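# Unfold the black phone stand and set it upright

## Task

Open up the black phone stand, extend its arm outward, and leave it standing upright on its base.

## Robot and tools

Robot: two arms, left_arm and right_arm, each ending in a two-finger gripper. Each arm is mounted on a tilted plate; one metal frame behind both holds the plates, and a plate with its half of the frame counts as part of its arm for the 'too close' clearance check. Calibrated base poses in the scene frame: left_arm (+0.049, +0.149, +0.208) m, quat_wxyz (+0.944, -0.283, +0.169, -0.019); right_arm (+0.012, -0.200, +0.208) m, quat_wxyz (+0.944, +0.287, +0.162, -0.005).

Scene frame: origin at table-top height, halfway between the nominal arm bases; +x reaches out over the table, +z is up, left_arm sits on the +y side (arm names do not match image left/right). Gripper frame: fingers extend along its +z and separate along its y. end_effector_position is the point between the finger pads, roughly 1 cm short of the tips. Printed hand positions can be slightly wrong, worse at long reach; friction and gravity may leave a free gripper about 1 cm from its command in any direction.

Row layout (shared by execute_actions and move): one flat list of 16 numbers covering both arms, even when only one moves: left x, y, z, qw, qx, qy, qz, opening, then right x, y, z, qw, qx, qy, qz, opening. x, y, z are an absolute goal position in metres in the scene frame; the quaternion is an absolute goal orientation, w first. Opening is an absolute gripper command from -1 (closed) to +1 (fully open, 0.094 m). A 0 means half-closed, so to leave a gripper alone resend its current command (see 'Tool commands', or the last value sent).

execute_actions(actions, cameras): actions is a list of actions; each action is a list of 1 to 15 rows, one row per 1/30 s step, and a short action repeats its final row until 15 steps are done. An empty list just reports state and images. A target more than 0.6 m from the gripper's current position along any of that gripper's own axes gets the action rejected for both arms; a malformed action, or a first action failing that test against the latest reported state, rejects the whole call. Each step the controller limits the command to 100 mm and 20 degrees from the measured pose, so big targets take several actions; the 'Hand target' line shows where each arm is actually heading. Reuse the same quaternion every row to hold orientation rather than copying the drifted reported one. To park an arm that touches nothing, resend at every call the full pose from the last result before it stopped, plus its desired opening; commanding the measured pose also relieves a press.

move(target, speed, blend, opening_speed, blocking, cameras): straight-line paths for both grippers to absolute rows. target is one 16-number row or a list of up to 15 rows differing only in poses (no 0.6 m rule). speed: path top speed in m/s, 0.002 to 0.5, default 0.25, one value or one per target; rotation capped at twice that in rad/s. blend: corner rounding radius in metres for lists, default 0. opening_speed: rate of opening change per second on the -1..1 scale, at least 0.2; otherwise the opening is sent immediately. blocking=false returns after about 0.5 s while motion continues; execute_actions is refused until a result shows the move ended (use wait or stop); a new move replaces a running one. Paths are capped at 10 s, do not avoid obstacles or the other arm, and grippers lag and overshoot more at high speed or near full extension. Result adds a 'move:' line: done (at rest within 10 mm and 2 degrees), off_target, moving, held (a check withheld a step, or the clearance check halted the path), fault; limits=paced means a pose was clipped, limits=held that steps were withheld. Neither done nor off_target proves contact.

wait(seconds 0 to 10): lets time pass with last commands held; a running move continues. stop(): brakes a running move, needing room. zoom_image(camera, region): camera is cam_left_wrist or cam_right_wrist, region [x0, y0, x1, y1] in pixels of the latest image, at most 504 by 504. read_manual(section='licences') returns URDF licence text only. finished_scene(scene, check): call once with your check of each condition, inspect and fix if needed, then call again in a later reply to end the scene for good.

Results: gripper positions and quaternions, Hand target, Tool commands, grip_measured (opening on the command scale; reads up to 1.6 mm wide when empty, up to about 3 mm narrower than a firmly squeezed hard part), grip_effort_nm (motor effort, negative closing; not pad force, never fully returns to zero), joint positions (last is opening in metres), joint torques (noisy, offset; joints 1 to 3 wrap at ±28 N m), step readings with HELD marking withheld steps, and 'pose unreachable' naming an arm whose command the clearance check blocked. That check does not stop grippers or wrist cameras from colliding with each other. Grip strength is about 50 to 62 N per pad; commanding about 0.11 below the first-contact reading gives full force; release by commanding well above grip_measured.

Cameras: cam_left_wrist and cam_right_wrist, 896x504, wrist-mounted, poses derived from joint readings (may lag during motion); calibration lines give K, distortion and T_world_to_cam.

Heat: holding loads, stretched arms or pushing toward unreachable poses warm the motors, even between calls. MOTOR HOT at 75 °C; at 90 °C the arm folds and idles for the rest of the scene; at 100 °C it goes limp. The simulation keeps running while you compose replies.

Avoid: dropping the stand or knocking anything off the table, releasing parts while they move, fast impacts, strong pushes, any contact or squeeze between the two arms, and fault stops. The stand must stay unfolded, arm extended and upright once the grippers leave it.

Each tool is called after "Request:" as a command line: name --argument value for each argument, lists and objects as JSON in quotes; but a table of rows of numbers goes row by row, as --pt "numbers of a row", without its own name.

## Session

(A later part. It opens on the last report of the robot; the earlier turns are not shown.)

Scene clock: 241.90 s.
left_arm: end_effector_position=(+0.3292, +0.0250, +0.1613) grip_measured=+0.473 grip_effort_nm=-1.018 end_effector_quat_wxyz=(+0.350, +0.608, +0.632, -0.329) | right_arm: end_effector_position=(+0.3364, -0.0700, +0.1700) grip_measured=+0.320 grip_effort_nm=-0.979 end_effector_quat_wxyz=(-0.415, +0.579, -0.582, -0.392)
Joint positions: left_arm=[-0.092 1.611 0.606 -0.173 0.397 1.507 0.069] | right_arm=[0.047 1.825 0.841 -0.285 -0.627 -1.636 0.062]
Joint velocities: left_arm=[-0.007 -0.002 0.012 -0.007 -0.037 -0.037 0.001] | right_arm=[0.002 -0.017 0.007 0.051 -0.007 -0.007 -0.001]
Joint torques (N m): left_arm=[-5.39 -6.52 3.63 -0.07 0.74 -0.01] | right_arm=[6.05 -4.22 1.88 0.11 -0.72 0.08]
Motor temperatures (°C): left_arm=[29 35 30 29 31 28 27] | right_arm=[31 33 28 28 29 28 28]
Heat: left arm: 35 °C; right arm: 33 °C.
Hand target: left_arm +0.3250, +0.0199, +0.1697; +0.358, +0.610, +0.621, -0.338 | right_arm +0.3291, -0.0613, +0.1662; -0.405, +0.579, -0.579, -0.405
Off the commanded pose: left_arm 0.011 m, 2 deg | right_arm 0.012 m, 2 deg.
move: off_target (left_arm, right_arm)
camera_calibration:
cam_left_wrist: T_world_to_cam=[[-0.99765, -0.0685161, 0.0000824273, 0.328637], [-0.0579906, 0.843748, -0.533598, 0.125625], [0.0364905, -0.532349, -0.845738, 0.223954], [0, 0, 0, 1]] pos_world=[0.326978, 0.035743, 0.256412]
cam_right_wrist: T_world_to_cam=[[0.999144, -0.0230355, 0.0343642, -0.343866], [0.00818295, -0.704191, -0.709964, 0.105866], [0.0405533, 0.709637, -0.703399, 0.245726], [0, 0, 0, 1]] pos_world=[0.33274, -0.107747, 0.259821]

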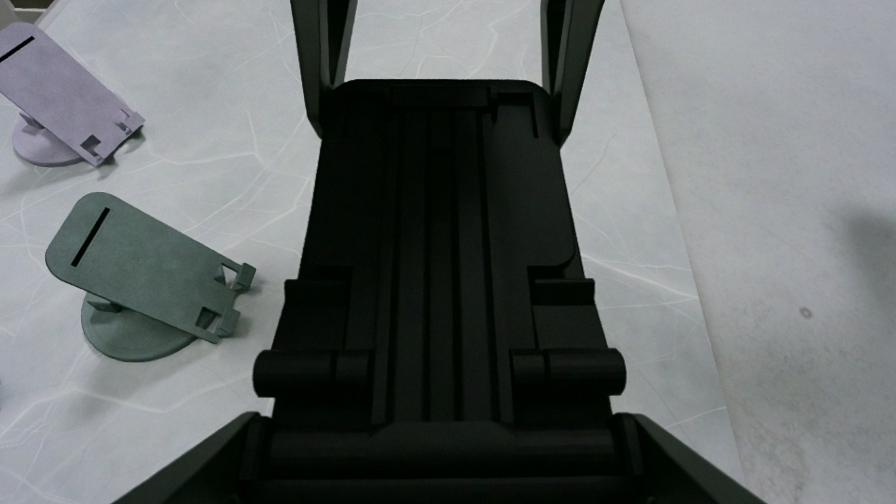

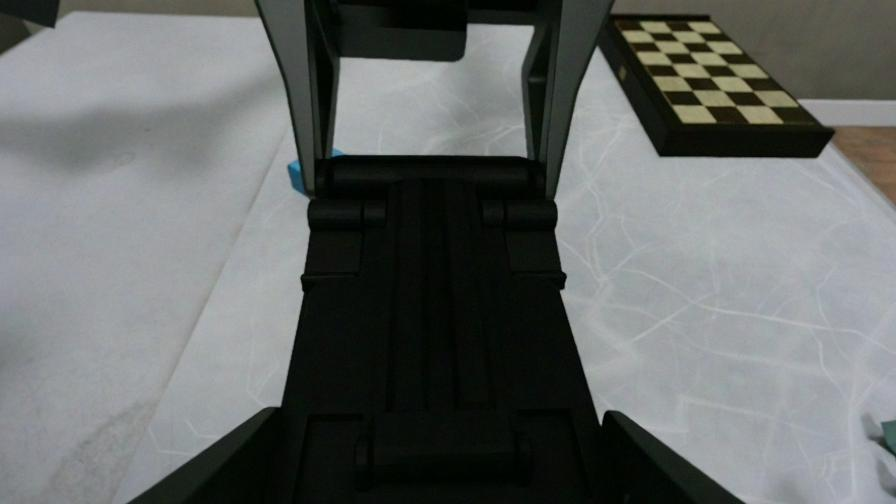

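Request:
move --pt "0.325 0.02 0.17 0.358 0.61 0.621 -0.338 0.35 0.329 -0.0577 0.1854 0.3428 -0.6185 0.6185 0.3428 0.2" --cameras '["cam_left_wrist","cam_right_wrist"]' --speed 0.04

Request:
zoom_image --camera "cam_left_wrist" --region '[230, 0, 650, 420]'

Scene clock: 249.80 s.
left_arm: end_effector_position=(+0.3276, +0.0268, +0.1585) grip_measured=+0.473 grip_effort_nm=-1.013 end_effector_quat_wxyz=(+0.342, +0.611, +0.636, -0.325) | right_arm: end_effector_position=(+0.3347, -0.0655, +0.1693) grip_measured=+0.320 grip_effort_nm=-0.979 end_effector_quat_wxyz=(-0.333, +0.621, -0.631, -0.325)
Joint positions: left_arm=[-0.092 1.611 0.606 -0.18 0.379 1.507 0.069] | right_arm=[0.192 1.757 0.833 -0.294 -0.333 -1.473 0.062]
Joint velocities: left_arm=[-0.022 -0.022 0.017 -0.095 0.007 -0.007 0] | right_arm=[-0.012 -0.022 -0.002 0.022 -0.066 0.007 -0.001]
Joint torques (N m): left_arm=[-5.41 -6.52 3.7 0 0.96 0.01] | right_arm=[7.65 -7.82 2.13 0.05 -1.01 0.24]
Motor temperatures (°C): left_arm=[29 35 30 29 31 28 28] | right_arm=[31 34 28 28 29 28 29]
Heat: left arm: 35 °C; right arm: 34 °C.
Hand target: left_arm +0.3250, +0.0201, +0.1697; +0.358, +0.610, +0.621, -0.338 | right_arm +0.3287, -0.0570, +0.1851; -0.343, +0.618, -0.618, -0.344
Off the commanded pose: left_arm 0.014 m, 3 deg | right_arm 0.019 m, 3 deg.
move: off_target (left_arm, right_arm)
camera_calibration:
cam_left_wrist: T_world_to_cam=[[-0.99782, -0.0657922, 0.0052454, 0.326378], [-0.0590157, 0.853809, -0.51723, 0.119939], [0.0295511, -0.516412, -0.85583, 0.225983], [0, 0, 0, 1]] pos_world=[0.326066, 0.0357686, 0.253728]
cam_right_wrist: T_world_to_cam=[[0.999772, -0.0160703, 0.0140859, -0.338347], [-0.00647588, -0.855992, -0.516949, 0.0708111], [0.0203649, 0.516739, -0.855901, 0.262066], [0, 0, 0, 1]] pos_world=[0.333392, -0.0802433, 0.265674]

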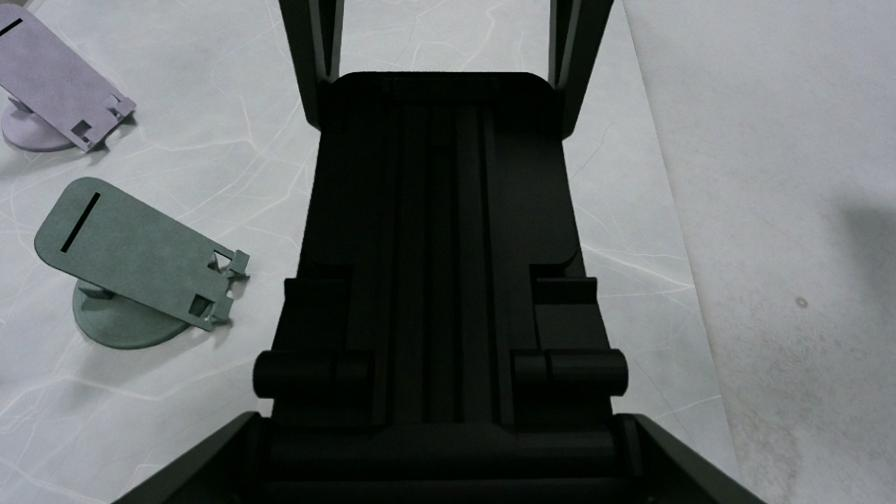

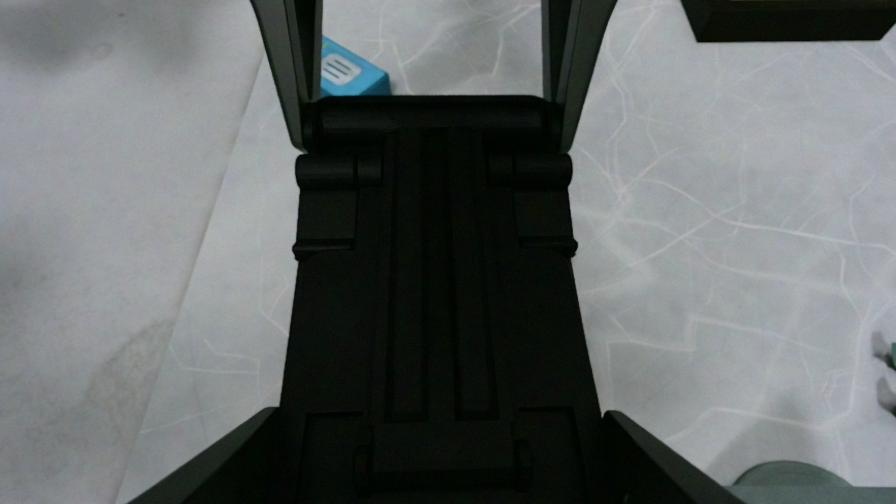

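Scaled by 1.200.

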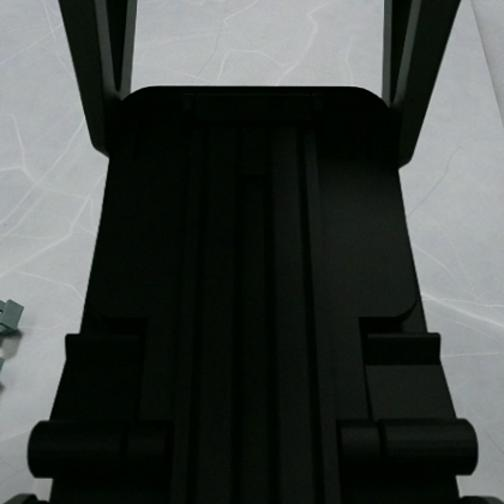

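Request:
move --pt "0.325 0.02 0.173 0.358 0.61 0.621 -0.338 0.35 0.329 -0.0577 0.2 0.3428 -0.6185 0.6185 0.3428 0.2" --cameras '["cam_left_wrist","cam_right_wrist"]' --speed 0.04

Scene clock: 254.40 s.
left_arm: end_effector_position=(+0.3267, +0.0254, +0.1647) grip_measured=+0.473 grip_effort_nm=-1.018 end_effector_quat_wxyz=(+0.349, +0.606, +0.631, -0.336) | right_arm: end_effector_position=(+0.3335, -0.0667, +0.1794) grip_measured=+0.320 grip_effort_nm=-0.984 end_effector_quat_wxyz=(-0.327, +0.623, -0.634, -0.319)
Joint positions: left_arm=[-0.092 1.599 0.606 -0.193 0.407 1.505 0.069] | right_arm=[0.221 1.72 0.833 -0.324 -0.305 -1.443 0.062]
Joint velocities: left_arm=[0.007 -0.002 -0.007 0.007 0.022 -0.051 -0.001] | right_arm=[-0.012 -0.012 0.007 -0.007 0.022 0.11 -0.001]
Joint torques (N m): left_arm=[-6.08 -6.49 3.69 0.07 0.62 -0.11] | right_arm=[7.66 -7.92 3.15 0.01 -1.18 0.17]
Motor temperatures (°C): left_arm=[29 35 30 29 31 28 28] | right_arm=[31 34 28 28 29 28 29]
Heat: left arm: 35 °C; right arm: 34 °C.
Hand target: left_arm +0.3248, +0.0199, +0.1728; +0.358, +0.610, +0.621, -0.338 | right_arm +0.3287, -0.0578, +0.1994; -0.342, +0.619, -0.618, -0.343
Off the commanded pose: left_arm 0.010 m, 2 deg | right_arm 0.023 m, 4 deg.
move: off_target (right_arm)
camera_calibration:
cam_left_wrist: T_world_to_cam=[[-0.997903, -0.0639342, 0.0101059, 0.324513], [-0.0592206, 0.838779, -0.541241, 0.128711], [0.0261272, -0.540705, -0.840807, 0.229884], [0, 0, 0, 1]] pos_world=[0.325448, 0.0370871, 0.259672]
cam_right_wrist: T_world_to_cam=[[0.999766, -0.0174956, 0.0127181, -0.337163], [-0.0087656, -0.865267, -0.501235, 0.0723194], [0.019774, 0.501006, -0.865218, 0.272169], [0, 0, 0, 1]] pos_world=[0.332337, -0.0796816, 0.276022]

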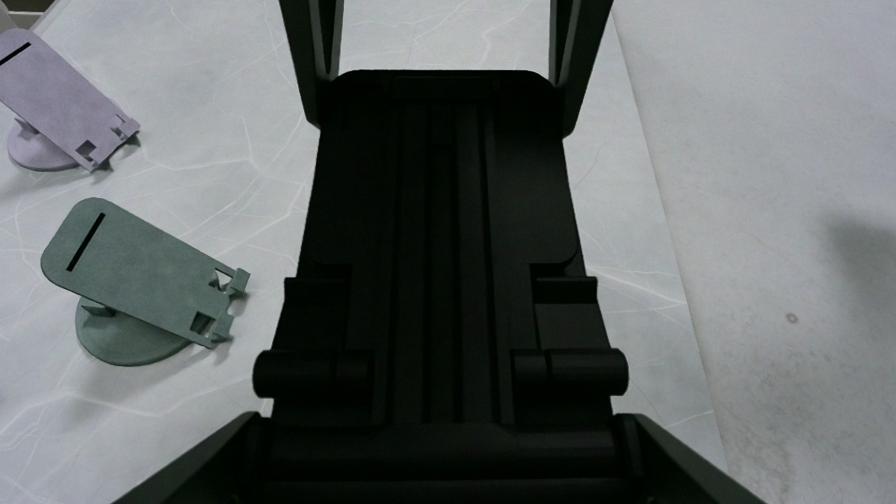

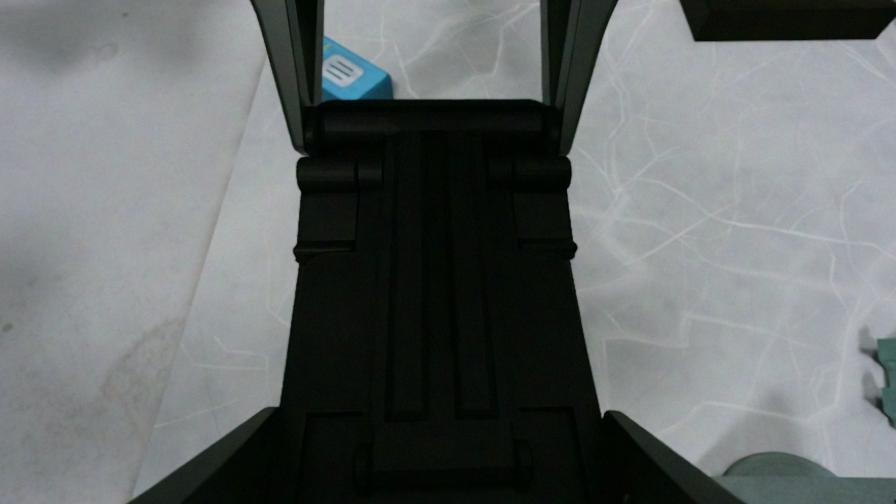

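Request:
move --pt "0.325 0.02 0.173 0.358 0.61 0.621 -0.338 0.35 0.329 -0.05 0.215 0.2706 -0.6533 0.6533 0.2706 0.2" --cameras '["cam_left_wrist","cam_right_wrist"]' --speed 0.04

Scene clock: 261.93 s.
left_arm: end_effector_position=(+0.3247, +0.0251, +0.1650) grip_measured=+0.472 grip_effort_nm=-1.018 end_effector_quat_wxyz=(+0.347, +0.606, +0.630, -0.339) | right_arm: end_effector_position=(+0.3308, -0.0627, +0.1938) grip_measured=+0.320 grip_effort_nm=-0.984 end_effector_quat_wxyz=(-0.248, +0.656, -0.669, -0.246)
Joint positions: left_arm=[-0.092 1.599 0.606 -0.202 0.41 1.505 0.069] | right_arm=[0.404 1.696 0.894 -0.436 -0.012 -1.271 0.062]
Joint velocities: left_arm=[0.017 -0.007 0.002 -0.007 0.066 0.051 0] | right_arm=[0.007 -0.012 -0.012 0.081 0.007 0.037 0]
Joint torques (N m): left_arm=[-6.11 -6.52 3.7 0.11 0.6 -0.08] | right_arm=[8.08 -6.82 4.53 0.18 -1.08 0.16]
Motor temperatures (°C): left_arm=[29 36 30 29 31 28 28] | right_arm=[32 35 28 28 30 28 30]
Heat: left arm: 36 °C; right arm: 35 °C.
Hand target: left_arm +0.3250, +0.0200, +0.1730; +0.358, +0.610, +0.621, -0.338 | right_arm +0.3282, -0.0499, +0.2147; -0.270, +0.653, -0.653, -0.272
Off the commanded pose: left_arm 0.010 m, 2 deg | right_arm 0.025 m, 4 deg.
move: off_target (right_arm)
camera_calibration:
cam_left_wrist: T_world_to_cam=[[-0.998092, -0.0592228, 0.0174729, 0.321244], [-0.0592111, 0.837728, -0.542868, 0.129264], [0.0175126, -0.542866, -0.839637, 0.23271], [0, 0, 0, 1]] pos_world=[0.324209, 0.0370671, 0.259952]
cam_right_wrist: T_world_to_cam=[[0.999879, -0.0147061, 0.0051129, -0.332983], [-0.012639, -0.958434, -0.285034, 0.0364556], [0.00909213, 0.284935, -0.958504, 0.290729], [0, 0, 0, 1]] pos_world=[0.33076, -0.0527957, 0.290759]

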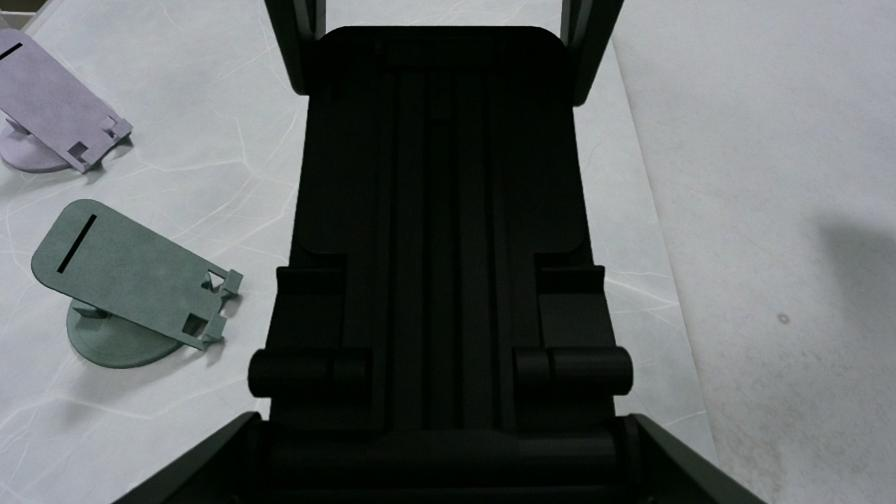

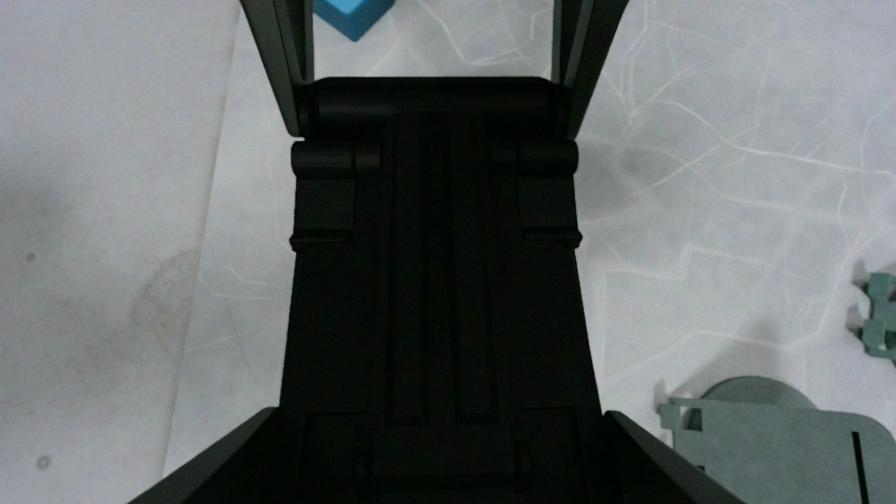

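Request:
move --pt "0.325 0.02 0.173 0.358 0.61 0.621 -0.338 0.35 0.329 -0.033 0.25 0.2127 -0.6742 0.6742 0.2127 0.2" --cameras '["cam_left_wrist","cam_right_wrist"]' --speed 0.05

Scene clock: 272.70 s.
left_arm: end_effector_position=(+0.3248, +0.0188, +0.1769) grip_measured=+0.472 grip_effort_nm=-1.013 end_effector_quat_wxyz=(+0.367, +0.599, +0.616, -0.356) | right_arm: end_effector_position=(+0.3300, -0.0584, +0.2323) grip_measured=+0.320 grip_effort_nm=-0.989 end_effector_quat_wxyz=(-0.185, +0.678, -0.689, -0.177)
Joint positions: left_arm=[-0.101 1.592 0.606 -0.203 0.467 1.505 0.069] | right_arm=[0.606 1.71 1.042 -0.659 0.231 -1.074 0.062]
Joint velocities: left_arm=[0.012 0.012 -0.002 0.037 -0.037 0.022 0.001] | right_arm=[-0.012 0.002 0.007 0.007 -0.007 -0.022 0.001]
Joint torques (N m): left_arm=[-5.15 -5.97 3.82 0.14 0.01 -0.08] | right_arm=[8.5 -3.99 6.27 0.63 -1.22 0.14]
Motor temperatures (°C): left_arm=[30 36 30 29 31 28 28] | right_arm=[32 35 29 28 30 28 30]
Heat: left arm: 36 °C; right arm: 35 °C.
Hand target: left_arm +0.3252, +0.0201, +0.1733; +0.359, +0.609, +0.621, -0.339 | right_arm +0.3276, -0.0345, +0.2507; -0.212, +0.675, -0.674, -0.215
Off the commanded pose: left_arm 0.004 m, 3 deg | right_arm 0.031 m, 5 deg.
move: off_target (left_arm, right_arm)
camera_calibration:
cam_left_wrist: T_world_to_cam=[[-0.998597, -0.0518426, 0.0107581, 0.321986], [-0.0481172, 0.803789, -0.592966, 0.146924], [0.0220937, -0.592652, -0.805156, 0.232632], [0, 0, 0, 1]] pos_world=[0.323464, 0.0364665, 0.270962]
cam_right_wrist: T_world_to_cam=[[0.999783, -0.0133751, 0.0159886, -0.334672], [-0.0118155, -0.995507, -0.0939477, 0.0047606], [0.0171733, 0.0937384, -0.995449, 0.321193], [0, 0, 0, 1]] pos_world=[0.32914, -0.0298451, 0.325529]

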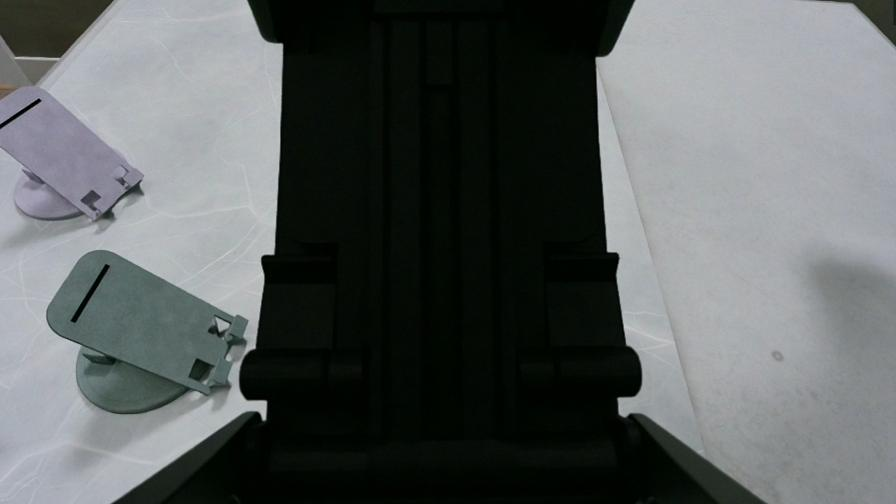

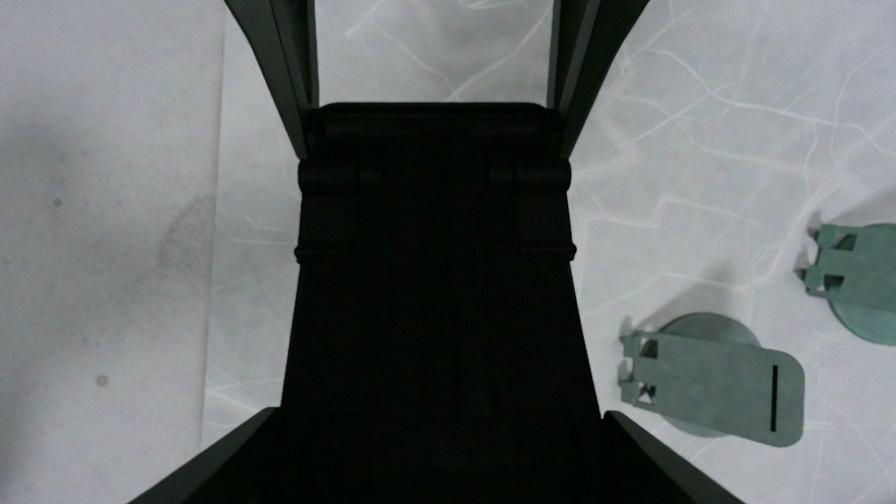

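Request:
move --pt "0.325 0.02 0.173 0.358 0.61 0.621 -0.338 0.35 0.329 -0.068 0.276 0.2127 -0.6742 0.6742 0.2127 0.2" --cameras '["cam_left_wrist","cam_right_wrist"]' --speed 0.04

Scene clock: 283.43 s.
left_arm: end_effector_position=(+0.3225, +0.0105, +0.1889) grip_measured=+0.472 grip_effort_nm=-1.013 end_effector_quat_wxyz=(+0.381, +0.590, +0.603, -0.378) | right_arm: end_effector_position=(+0.3277, -0.0668, +0.2480) grip_measured=+0.319 grip_effort_nm=-0.989 end_effector_quat_wxyz=(-0.187, +0.678, -0.685, -0.192)
Joint positions: left_arm=[-0.119 1.592 0.606 -0.204 0.522 1.49 0.069] | right_arm=[0.607 1.667 1.07 -0.735 0.201 -1.073 0.062]
Joint velocities: left_arm=[-0.002 0.022 0.007 0.007 0.022 0.066 -0.001] | right_arm=[-0.002 -0.022 -0.002 -0.051 -0.037 -0.125 0.001]
Joint torques (N m): left_arm=[-3.33 -6.09 4.21 0.09 -0.55 0.12] | right_arm=[6.58 -9.18 6.45 -0.05 -0.95 -0.08]
Motor temperatures (°C): left_arm=[29 35 30 29 30 28 28] | right_arm=[33 34 29 28 30 28 30]
Heat: left arm: 35 °C; right arm: 34 °C.
Hand target: left_arm +0.3250, +0.0207, +0.1741; +0.359, +0.609, +0.620, -0.340 | right_arm +0.3284, -0.0683, +0.2750; -0.213, +0.675, -0.674, -0.212
Off the commanded pose: left_arm 0.019 m, 6 deg | right_arm 0.028 m, 4 deg.
move: off_target (left_arm, right_arm)
camera_calibration:
cam_left_wrist: T_world_to_cam=[[-0.999021, -0.0400637, 0.0187362, 0.317565], [-0.0427657, 0.766983, -0.640241, 0.168169], [0.0112801, -0.640416, -0.767945, 0.234365], [0, 0, 0, 1]] pos_world=[0.321803, 0.0338318, 0.281698]
cam_right_wrist: T_world_to_cam=[[0.999995, -0.00299229, -0.000758641, -0.328029], [-0.00306071, -0.993066, -0.117515, 0.000992913], [-0.000401743, 0.117516, -0.993071, 0.344396], [0, 0, 0, 1]] pos_world=[0.328169, -0.0404677, 0.341877]

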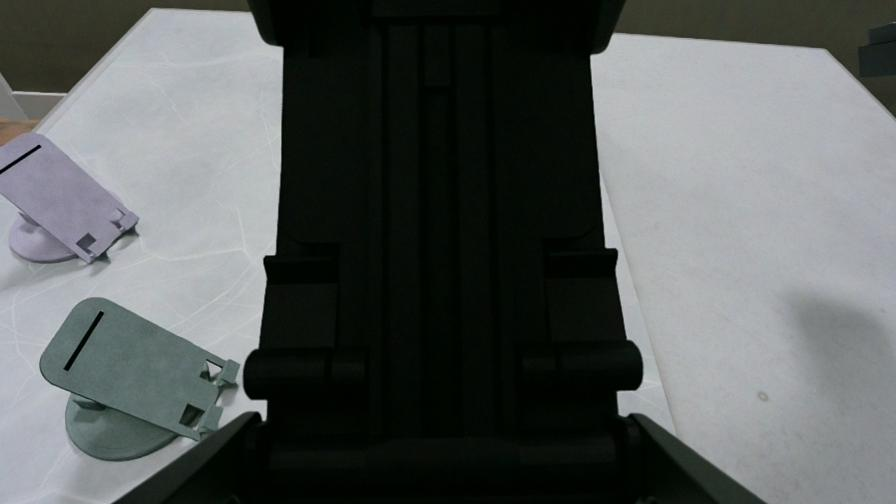

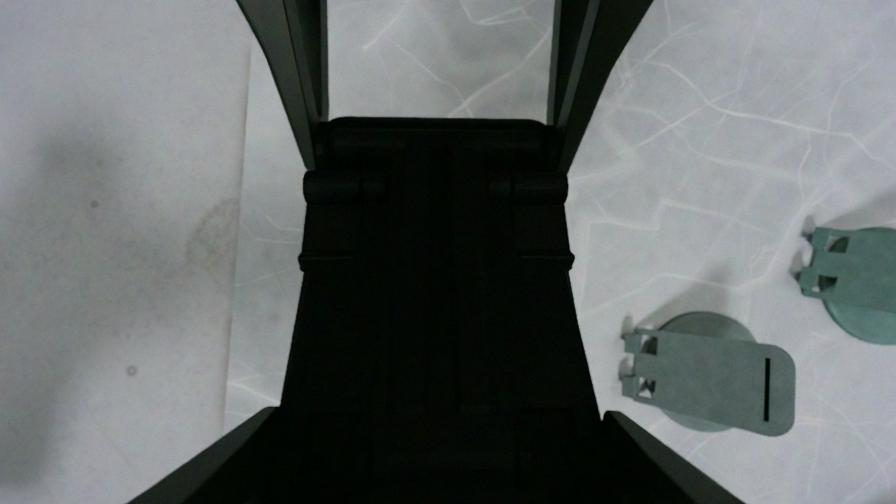

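Request:
move --pt "0.327 0.042 0.16 0.358 0.61 0.621 -0.338 0.35 0.329 -0.075 0.284 0.2127 -0.6742 0.6742 0.2127 0.2" --cameras '["cam_left_wrist","cam_right_wrist"]' --speed 0.04

Scene clock: 287.67 s.
left_arm: end_effector_position=(+0.3199, +0.0226, +0.1872) grip_measured=+0.472 grip_effort_nm=-1.018 end_effector_quat_wxyz=(+0.393, +0.582, +0.592, -0.394) | right_arm: end_effector_position=(+0.3266, -0.0615, +0.2553) grip_measured=+0.318 grip_effort_nm=-0.994 end_effector_quat_wxyz=(-0.196, +0.675, -0.679, -0.211)
Joint positions: left_arm=[-0.043 1.592 0.615 -0.264 0.595 1.577 0.069] | right_arm=[0.609 1.664 1.081 -0.743 0.156 -1.072 0.062]
Joint velocities: left_arm=[0.007 -0.017 -0.002 -0.022 -0.037 -0.007 -0.001] | right_arm=[-0.012 -0.012 -0.012 0.051 -0.037 0.007 0]
Joint torques (N m): left_arm=[-0.46 -6.16 5.14 -0.25 -0.92 0.45] | right_arm=[6.41 -10.47 7.12 -0.29 -0.46 -0.06]
Motor temperatures (°C): left_arm=[29 35 30 29 30 28 28] | right_arm=[32 35 30 28 30 28 30]
Heat: left arm: 35 °C; right arm: 35 °C.
Hand target: left_arm +0.3260, +0.0434, +0.1623; +0.357, +0.609, +0.620, -0.341 | right_arm +0.3285, -0.0744, +0.2819; -0.213, +0.674, -0.674, -0.213
Off the commanded pose: left_arm 0.034 m, 9 deg | right_arm 0.032 m, 2 deg.
move: off_target (left_arm, right_arm)
camera_calibration:
cam_left_wrist: T_world_to_cam=[[-0.99919, -0.0328952, 0.0231711, 0.314597], [-0.0399068, 0.736598, -0.675152, 0.164069], [0.00514145, -0.67553, -0.737315, 0.237893], [0, 0, 0, 1]] pos_world=[0.319667, 0.0501993, 0.278884]
cam_right_wrist: T_world_to_cam=[[0.999895, 0.00480556, -0.0136651, -0.323065], [0.00256096, -0.987153, -0.159759, 0.016444], [-0.0142573, 0.159707, -0.987061, 0.356555], [0, 0, 0, 1]] pos_world=[0.328073, -0.0391591, 0.350154]

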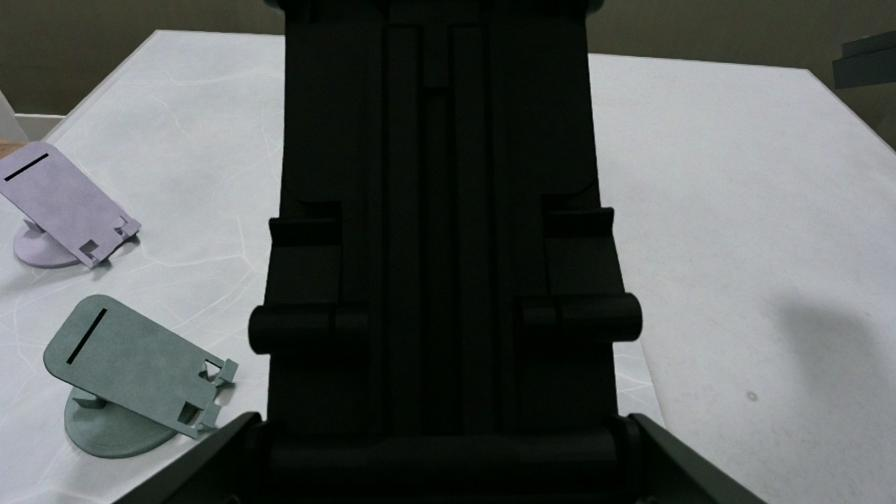

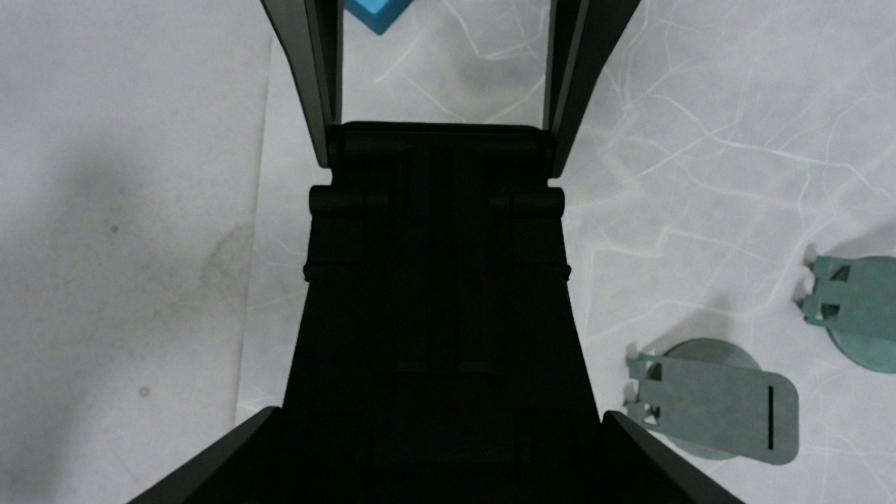

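Request:
execute_actions --actions '[]'

Scene clock: 301.70 s.
left_arm: end_effector_position=(+0.3197, +0.0227, +0.1872) grip_measured=+0.472 grip_effort_nm=-1.013 end_effector_quat_wxyz=(+0.393, +0.582, +0.592, -0.395) | right_arm: end_effector_position=(+0.3265, -0.0614, +0.2553) grip_measured=+0.318 grip_effort_nm=-0.984 end_effector_quat_wxyz=(-0.196, +0.675, -0.679, -0.212)
Joint positions: left_arm=[-0.042 1.592 0.615 -0.265 0.595 1.577 0.069] | right_arm=[0.609 1.664 1.081 -0.743 0.156 -1.072 0.062]
Joint velocities: left_arm=[-0.012 0.007 0.007 -0.11 -0.022 -0.037 0] | right_arm=[-0.012 0.007 0.007 -0.022 -0.051 0.051 -0.001]
Joint torques (N m): left_arm=[-0.5 -6.17 5.24 -0.26 -0.9 0.42] | right_arm=[6.41 -10.37 6.97 -0.33 -0.43 -0.05]
Motor temperatures (°C): left_arm=[29 35 30 29 31 28 29] | right_arm=[32 36 31 28 30 28 31]
Heat: left arm: 35 °C; right arm: 36 °C.
Hand target: left_arm +0.3259, +0.0435, +0.1622; +0.357, +0.609, +0.620, -0.341 | right_arm +0.3285, -0.0743, +0.2819; -0.213, +0.674, -0.674, -0.213
Tool commands: left_gripper/opening=+0.35 right_gripper/opening=+0.2
Off the commanded pose: left_arm 0.034 m, 9 deg | right_arm 0.032 m, 2 deg.
camera_calibration:
cam_left_wrist: T_world_to_cam=[[-0.999187, -0.0324163, 0.0239763, 0.314222], [-0.0400967, 0.736431, -0.675323, 0.164115], [0.00423459, -0.675736, -0.737132, 0.238189], [0, 0, 0, 1]] pos_world=[0.319538, 0.0502793, 0.278873]
cam_right_wrist: T_world_to_cam=[[0.999889, 0.00468294, -0.0141767, -0.322876], [0.00234832, -0.987046, -0.160419, 0.0167977], [-0.0147443, 0.160368, -0.986947, 0.356775], [0, 0, 0, 1]] pos_world=[0.328061, -0.039123, 0.350235]

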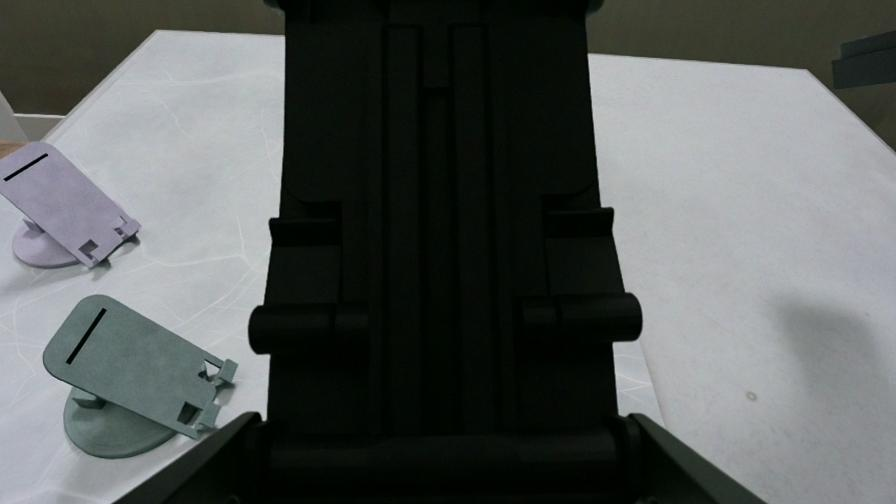

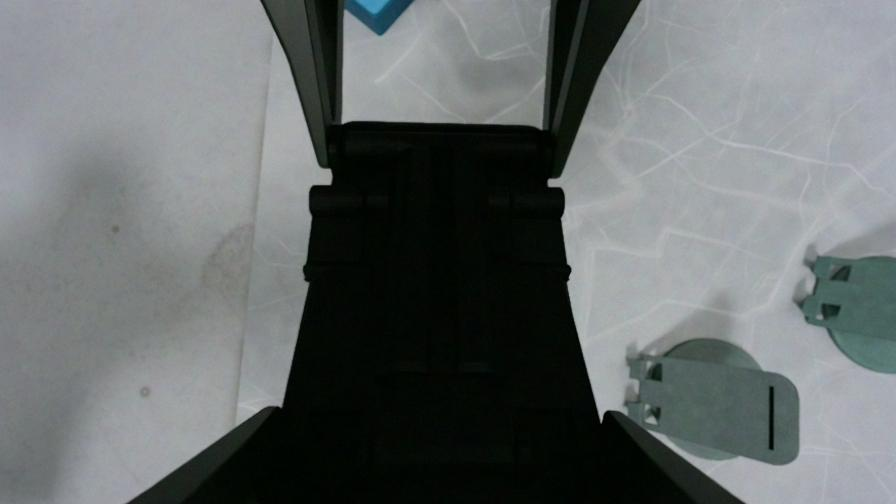

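Request:
move --target '[0.327,0.06,0.148,0.358,0.61,0.621,-0.338,0.35,0.329,-0.09,0.298,0.2127,-0.6742,0.6742,0.2127,0.2]' --speed 0.04

Scene clock: 304.40 s.
left_arm: end_effector_position=(+0.3176, +0.0418, +0.1777) grip_measured=+0.472 grip_effort_nm=-1.013 end_effector_quat_wxyz=(+0.392, +0.581, +0.593, -0.396) | right_arm: end_effector_position=(+0.3269, -0.0754, +0.2709) grip_measured=+0.318 grip_effort_nm=-0.984 end_effector_quat_wxyz=(-0.197, +0.674, -0.679, -0.213)
Joint positions: left_arm=[0.049 1.592 0.633 -0.345 0.622 1.681 0.069] | right_arm=[0.609 1.615 1.111 -0.82 0.152 -1.072 0.062]
Joint velocities: left_arm=[-0.012 -0.002 0.022 -0.007 0.007 0.022 0] | right_arm=[0.002 -0.002 -0.007 0.022 0.022 0.022 0]
Joint torques (N m): left_arm=[-0.23 -5.5 5.49 -0.2 -0.93 0.34] | right_arm=[6.19 -9.74 7.24 -0.32 -0.41 -0.11]
Motor temperatures (°C): left_arm=[29 35 30 29 31 28 29] | right_arm=[32 36 31 28 30 28 31]
Heat: left arm: 35 °C; right arm: 36 °C.
Hand target: left_arm +0.3258, +0.0623, +0.1509; +0.356, +0.609, +0.621, -0.341 | right_arm +0.3279, -0.0895, +0.2960; -0.213, +0.674, -0.674, -0.213
Off the commanded pose: left_arm 0.036 m, 9 deg | right_arm 0.031 m, 2 deg.
move: off_target (left_arm, right_arm)
camera_calibration:
cam_left_wrist: T_world_to_cam=[[-0.999077, -0.0327465, 0.0277908, 0.312245], [-0.0429181, 0.736419, -0.675163, 0.144346], [0.0016436, -0.675733, -0.737145, 0.244971], [0, 0, 0, 1]] pos_world=[0.317749, 0.069461, 0.269358]
cam_right_wrist: T_world_to_cam=[[0.999884, 0.00421514, -0.0146152, -0.322835], [0.00176498, -0.986498, -0.163765, 0.00658641], [-0.0151081, 0.16372, -0.986391, 0.374598], [0, 0, 0, 1]] pos_world=[0.328445, -0.0534711, 0.365861]

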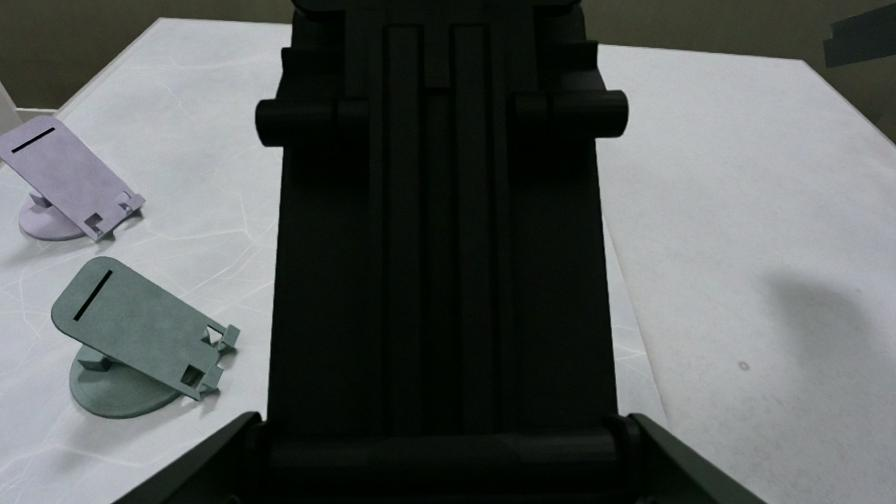

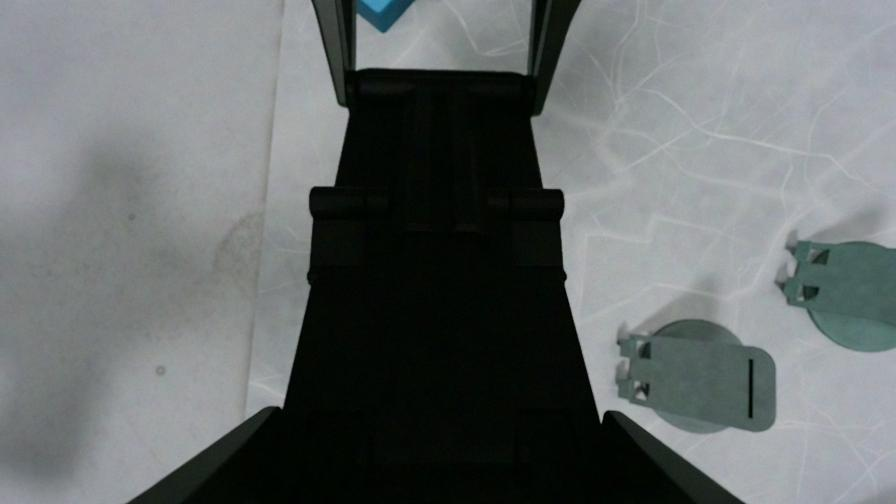

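Request:
zoom_image --camera "cam_right_wrist" --region '[250, 50, 650, 320]'

Request:
zoom_image --camera "cam_left_wrist" --region '[240, 0, 660, 504]'

Scaled by 1.260.

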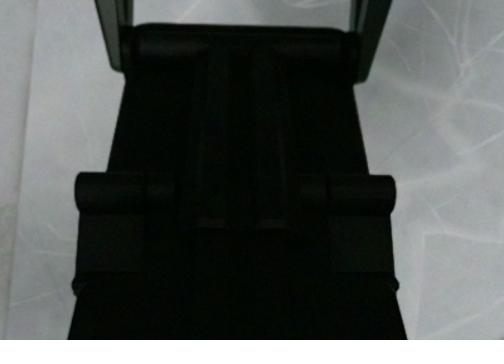

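Scaled by 1.000.

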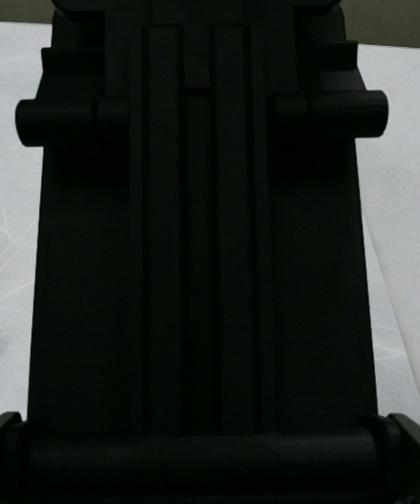

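Request:
move --target '[0.327,0.068,0.142,0.358,0.61,0.621,-0.338,0.35,0.329,-0.098,0.306,0.2127,-0.6742,0.6742,0.2127,0.2]' --speed 0.03

Scene clock: 310.70 s.
left_arm: end_effector_position=(+0.3171, +0.0491, +0.1764) grip_measured=+0.472 grip_effort_nm=-1.013 end_effector_quat_wxyz=(+0.396, +0.578, +0.592, -0.399) | right_arm: end_effector_position=(+0.3272, -0.0788, +0.2787) grip_measured=+0.318 grip_effort_nm=-0.984 end_effector_quat_wxyz=(-0.200, +0.674, -0.677, -0.218)
Joint positions: left_arm=[0.086 1.592 0.642 -0.38 0.644 1.724 0.069] | right_arm=[0.611 1.601 1.13 -0.852 0.142 -1.072 0.062]
Joint velocities: left_arm=[0.002 -0.012 -0.002 -0.051 -0.037 -0.022 0] | right_arm=[-0.007 -0.002 -0.002 -0.081 0.007 -0.022 0.001]
Joint torques (N m): left_arm=[0.14 -5.07 5.75 -0.16 -1.04 0.35] | right_arm=[6.16 -10.33 7.61 -0.4 -0.32 -0.06]
Motor temperatures (°C): left_arm=[29 35 30 29 31 28 29] | right_arm=[32 38 31 28 30 28 31]
Heat: left arm: 35 °C; right arm: 38 °C.
Hand target: left_arm +0.3259, +0.0707, +0.1461; +0.357, +0.609, +0.621, -0.341 | right_arm +0.3281, -0.0970, +0.3036; -0.214, +0.674, -0.674, -0.213
Off the commanded pose: left_arm 0.040 m, 10 deg | right_arm 0.033 m, 2 deg.
move: off_target (left_arm, right_arm)
camera_calibration:
cam_left_wrist: T_world_to_cam=[[-0.998975, -0.0351047, 0.0285675, 0.311968], [-0.0451443, 0.727791, -0.684312, 0.140812], [0.00323138, -0.6849, -0.72863, 0.247333], [0, 0, 0, 1]] pos_world=[0.317206, 0.0778679, 0.267661]
cam_right_wrist: T_world_to_cam=[[0.99983, 0.00756055, -0.0167918, -0.322111], [0.00451803, -0.984676, -0.174336, 0.00667034], [-0.0178526, 0.174231, -0.984543, 0.384088], [0, 0, 0, 1]] pos_world=[0.328883, -0.0579164, 0.373905]

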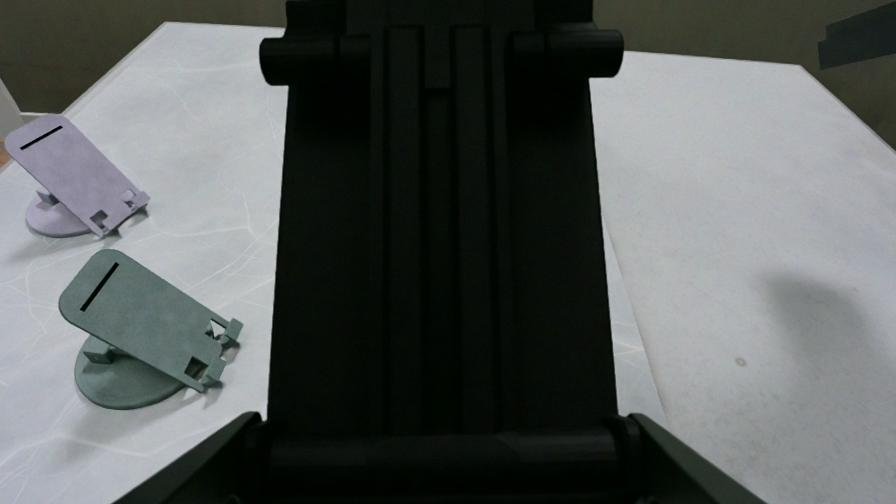

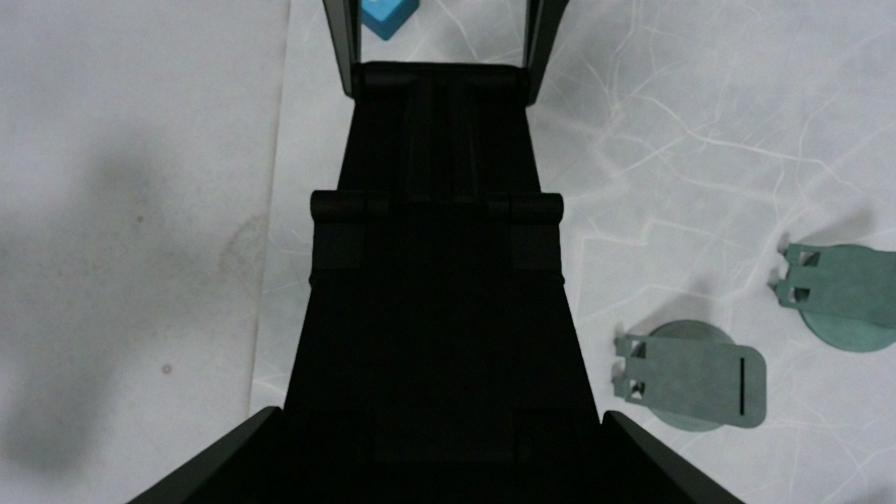

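Request:
move --target '[0.327,0.078,0.136,0.358,0.61,0.621,-0.338,0.35,0.329,-0.106,0.314,0.2127,-0.6742,0.6742,0.2127,0.2]' --speed 0.03

Scene clock: 314.20 s.
left_arm: end_effector_position=(+0.3158, +0.0556, +0.1797) grip_measured=+0.472 grip_effort_nm=-1.018 end_effector_quat_wxyz=(+0.405, +0.569, +0.586, -0.411) | right_arm: end_effector_position=(+0.3268, -0.0739, +0.2857) grip_measured=+0.318 grip_effort_nm=-0.984 end_effector_quat_wxyz=(-0.208, +0.672, -0.672, -0.231)
Joint positions: left_arm=[0.125 1.592 0.656 -0.433 0.689 1.77 0.069] | right_arm=[0.617 1.601 1.142 -0.856 0.111 -1.068 0.062]
Joint velocities: left_arm=[0.017 0.002 -0.012 -0.007 0.007 0.066 0] | right_arm=[-0.007 -0.007 -0.007 -0.051 0.066 -0.007 0]
Joint torques (N m): left_arm=[1.18 -4.94 6.09 -0.11 -1.36 0.4] | right_arm=[5.31 -11.54 8.02 -0.67 -0.02 -0.1]
Motor temperatures (°C): left_arm=[29 35 30 29 31 28 29] | right_arm=[32 37 31 28 29 28 31]
Heat: left arm: 35 °C; right arm: 37 °C.
Hand target: left_arm +0.3254, +0.0818, +0.1421; +0.357, +0.608, +0.621, -0.343 | right_arm +0.3278, -0.1033, +0.3105; -0.214, +0.674, -0.674, -0.213
Off the commanded pose: left_arm 0.050 m, 12 deg | right_arm 0.043 m, 2 deg.
move: off_target (left_arm, right_arm)
camera_calibration:
cam_left_wrist: T_world_to_cam=[[-0.998662, -0.0363335, 0.0368111, 0.30933], [-0.0517221, 0.701956, -0.710339, 0.146511], [-0.0000306242, -0.711293, -0.702896, 0.252096], [0, 0, 0, 1]] pos_world=[0.316501, 0.087709, 0.269883]
cam_right_wrist: T_world_to_cam=[[0.999663, 0.0134356, -0.0221933, -0.319654], [0.0085753, -0.978492, -0.206109, 0.0208933], [-0.0244852, 0.205849, -0.978277, 0.392814], [0, 0, 0, 1]] pos_world=[0.328985, -0.0561218, 0.381493]

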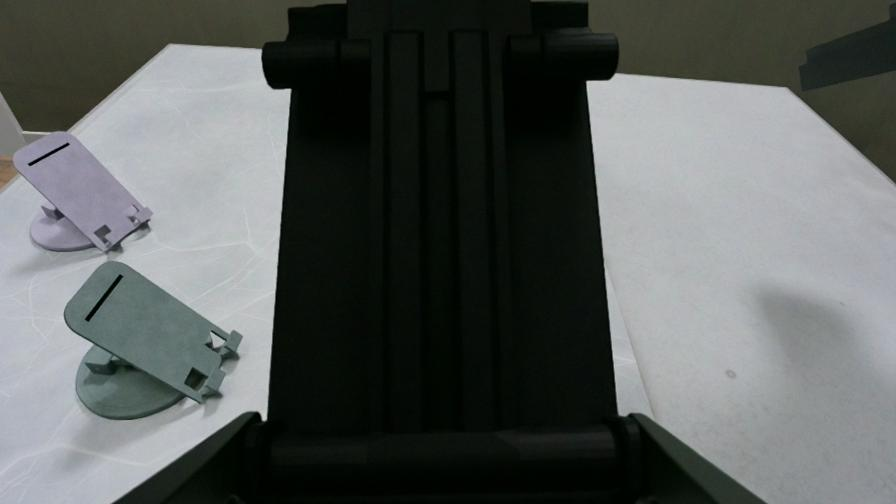

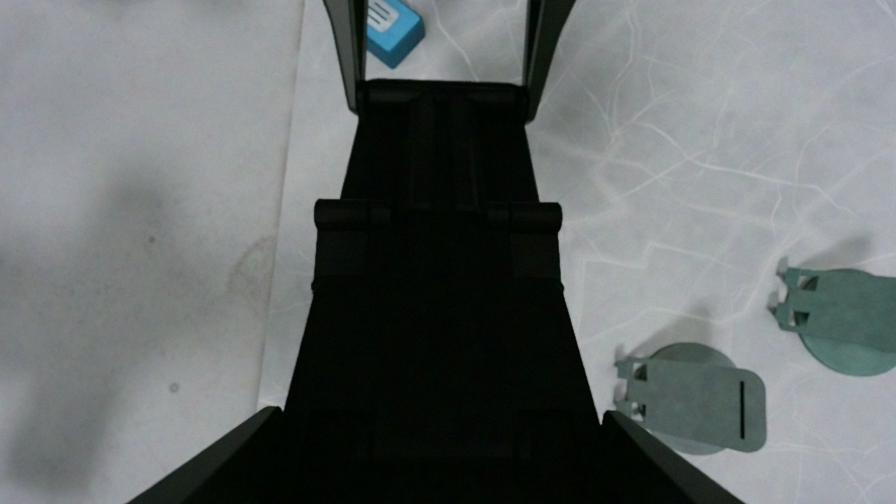

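Request:
zoom_image --camera "cam_left_wrist" --region '[0, 110, 260, 430]'

Request:
zoom_image --camera "cam_right_wrist" --region '[590, 220, 896, 470]'

Scaled by 1.575.

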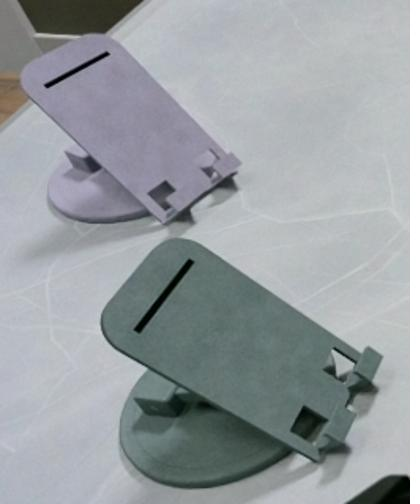

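Scaled by 1.647.

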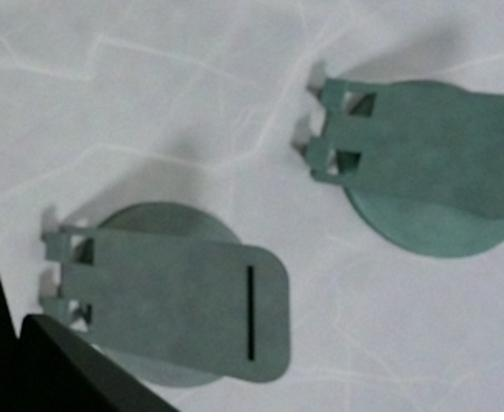

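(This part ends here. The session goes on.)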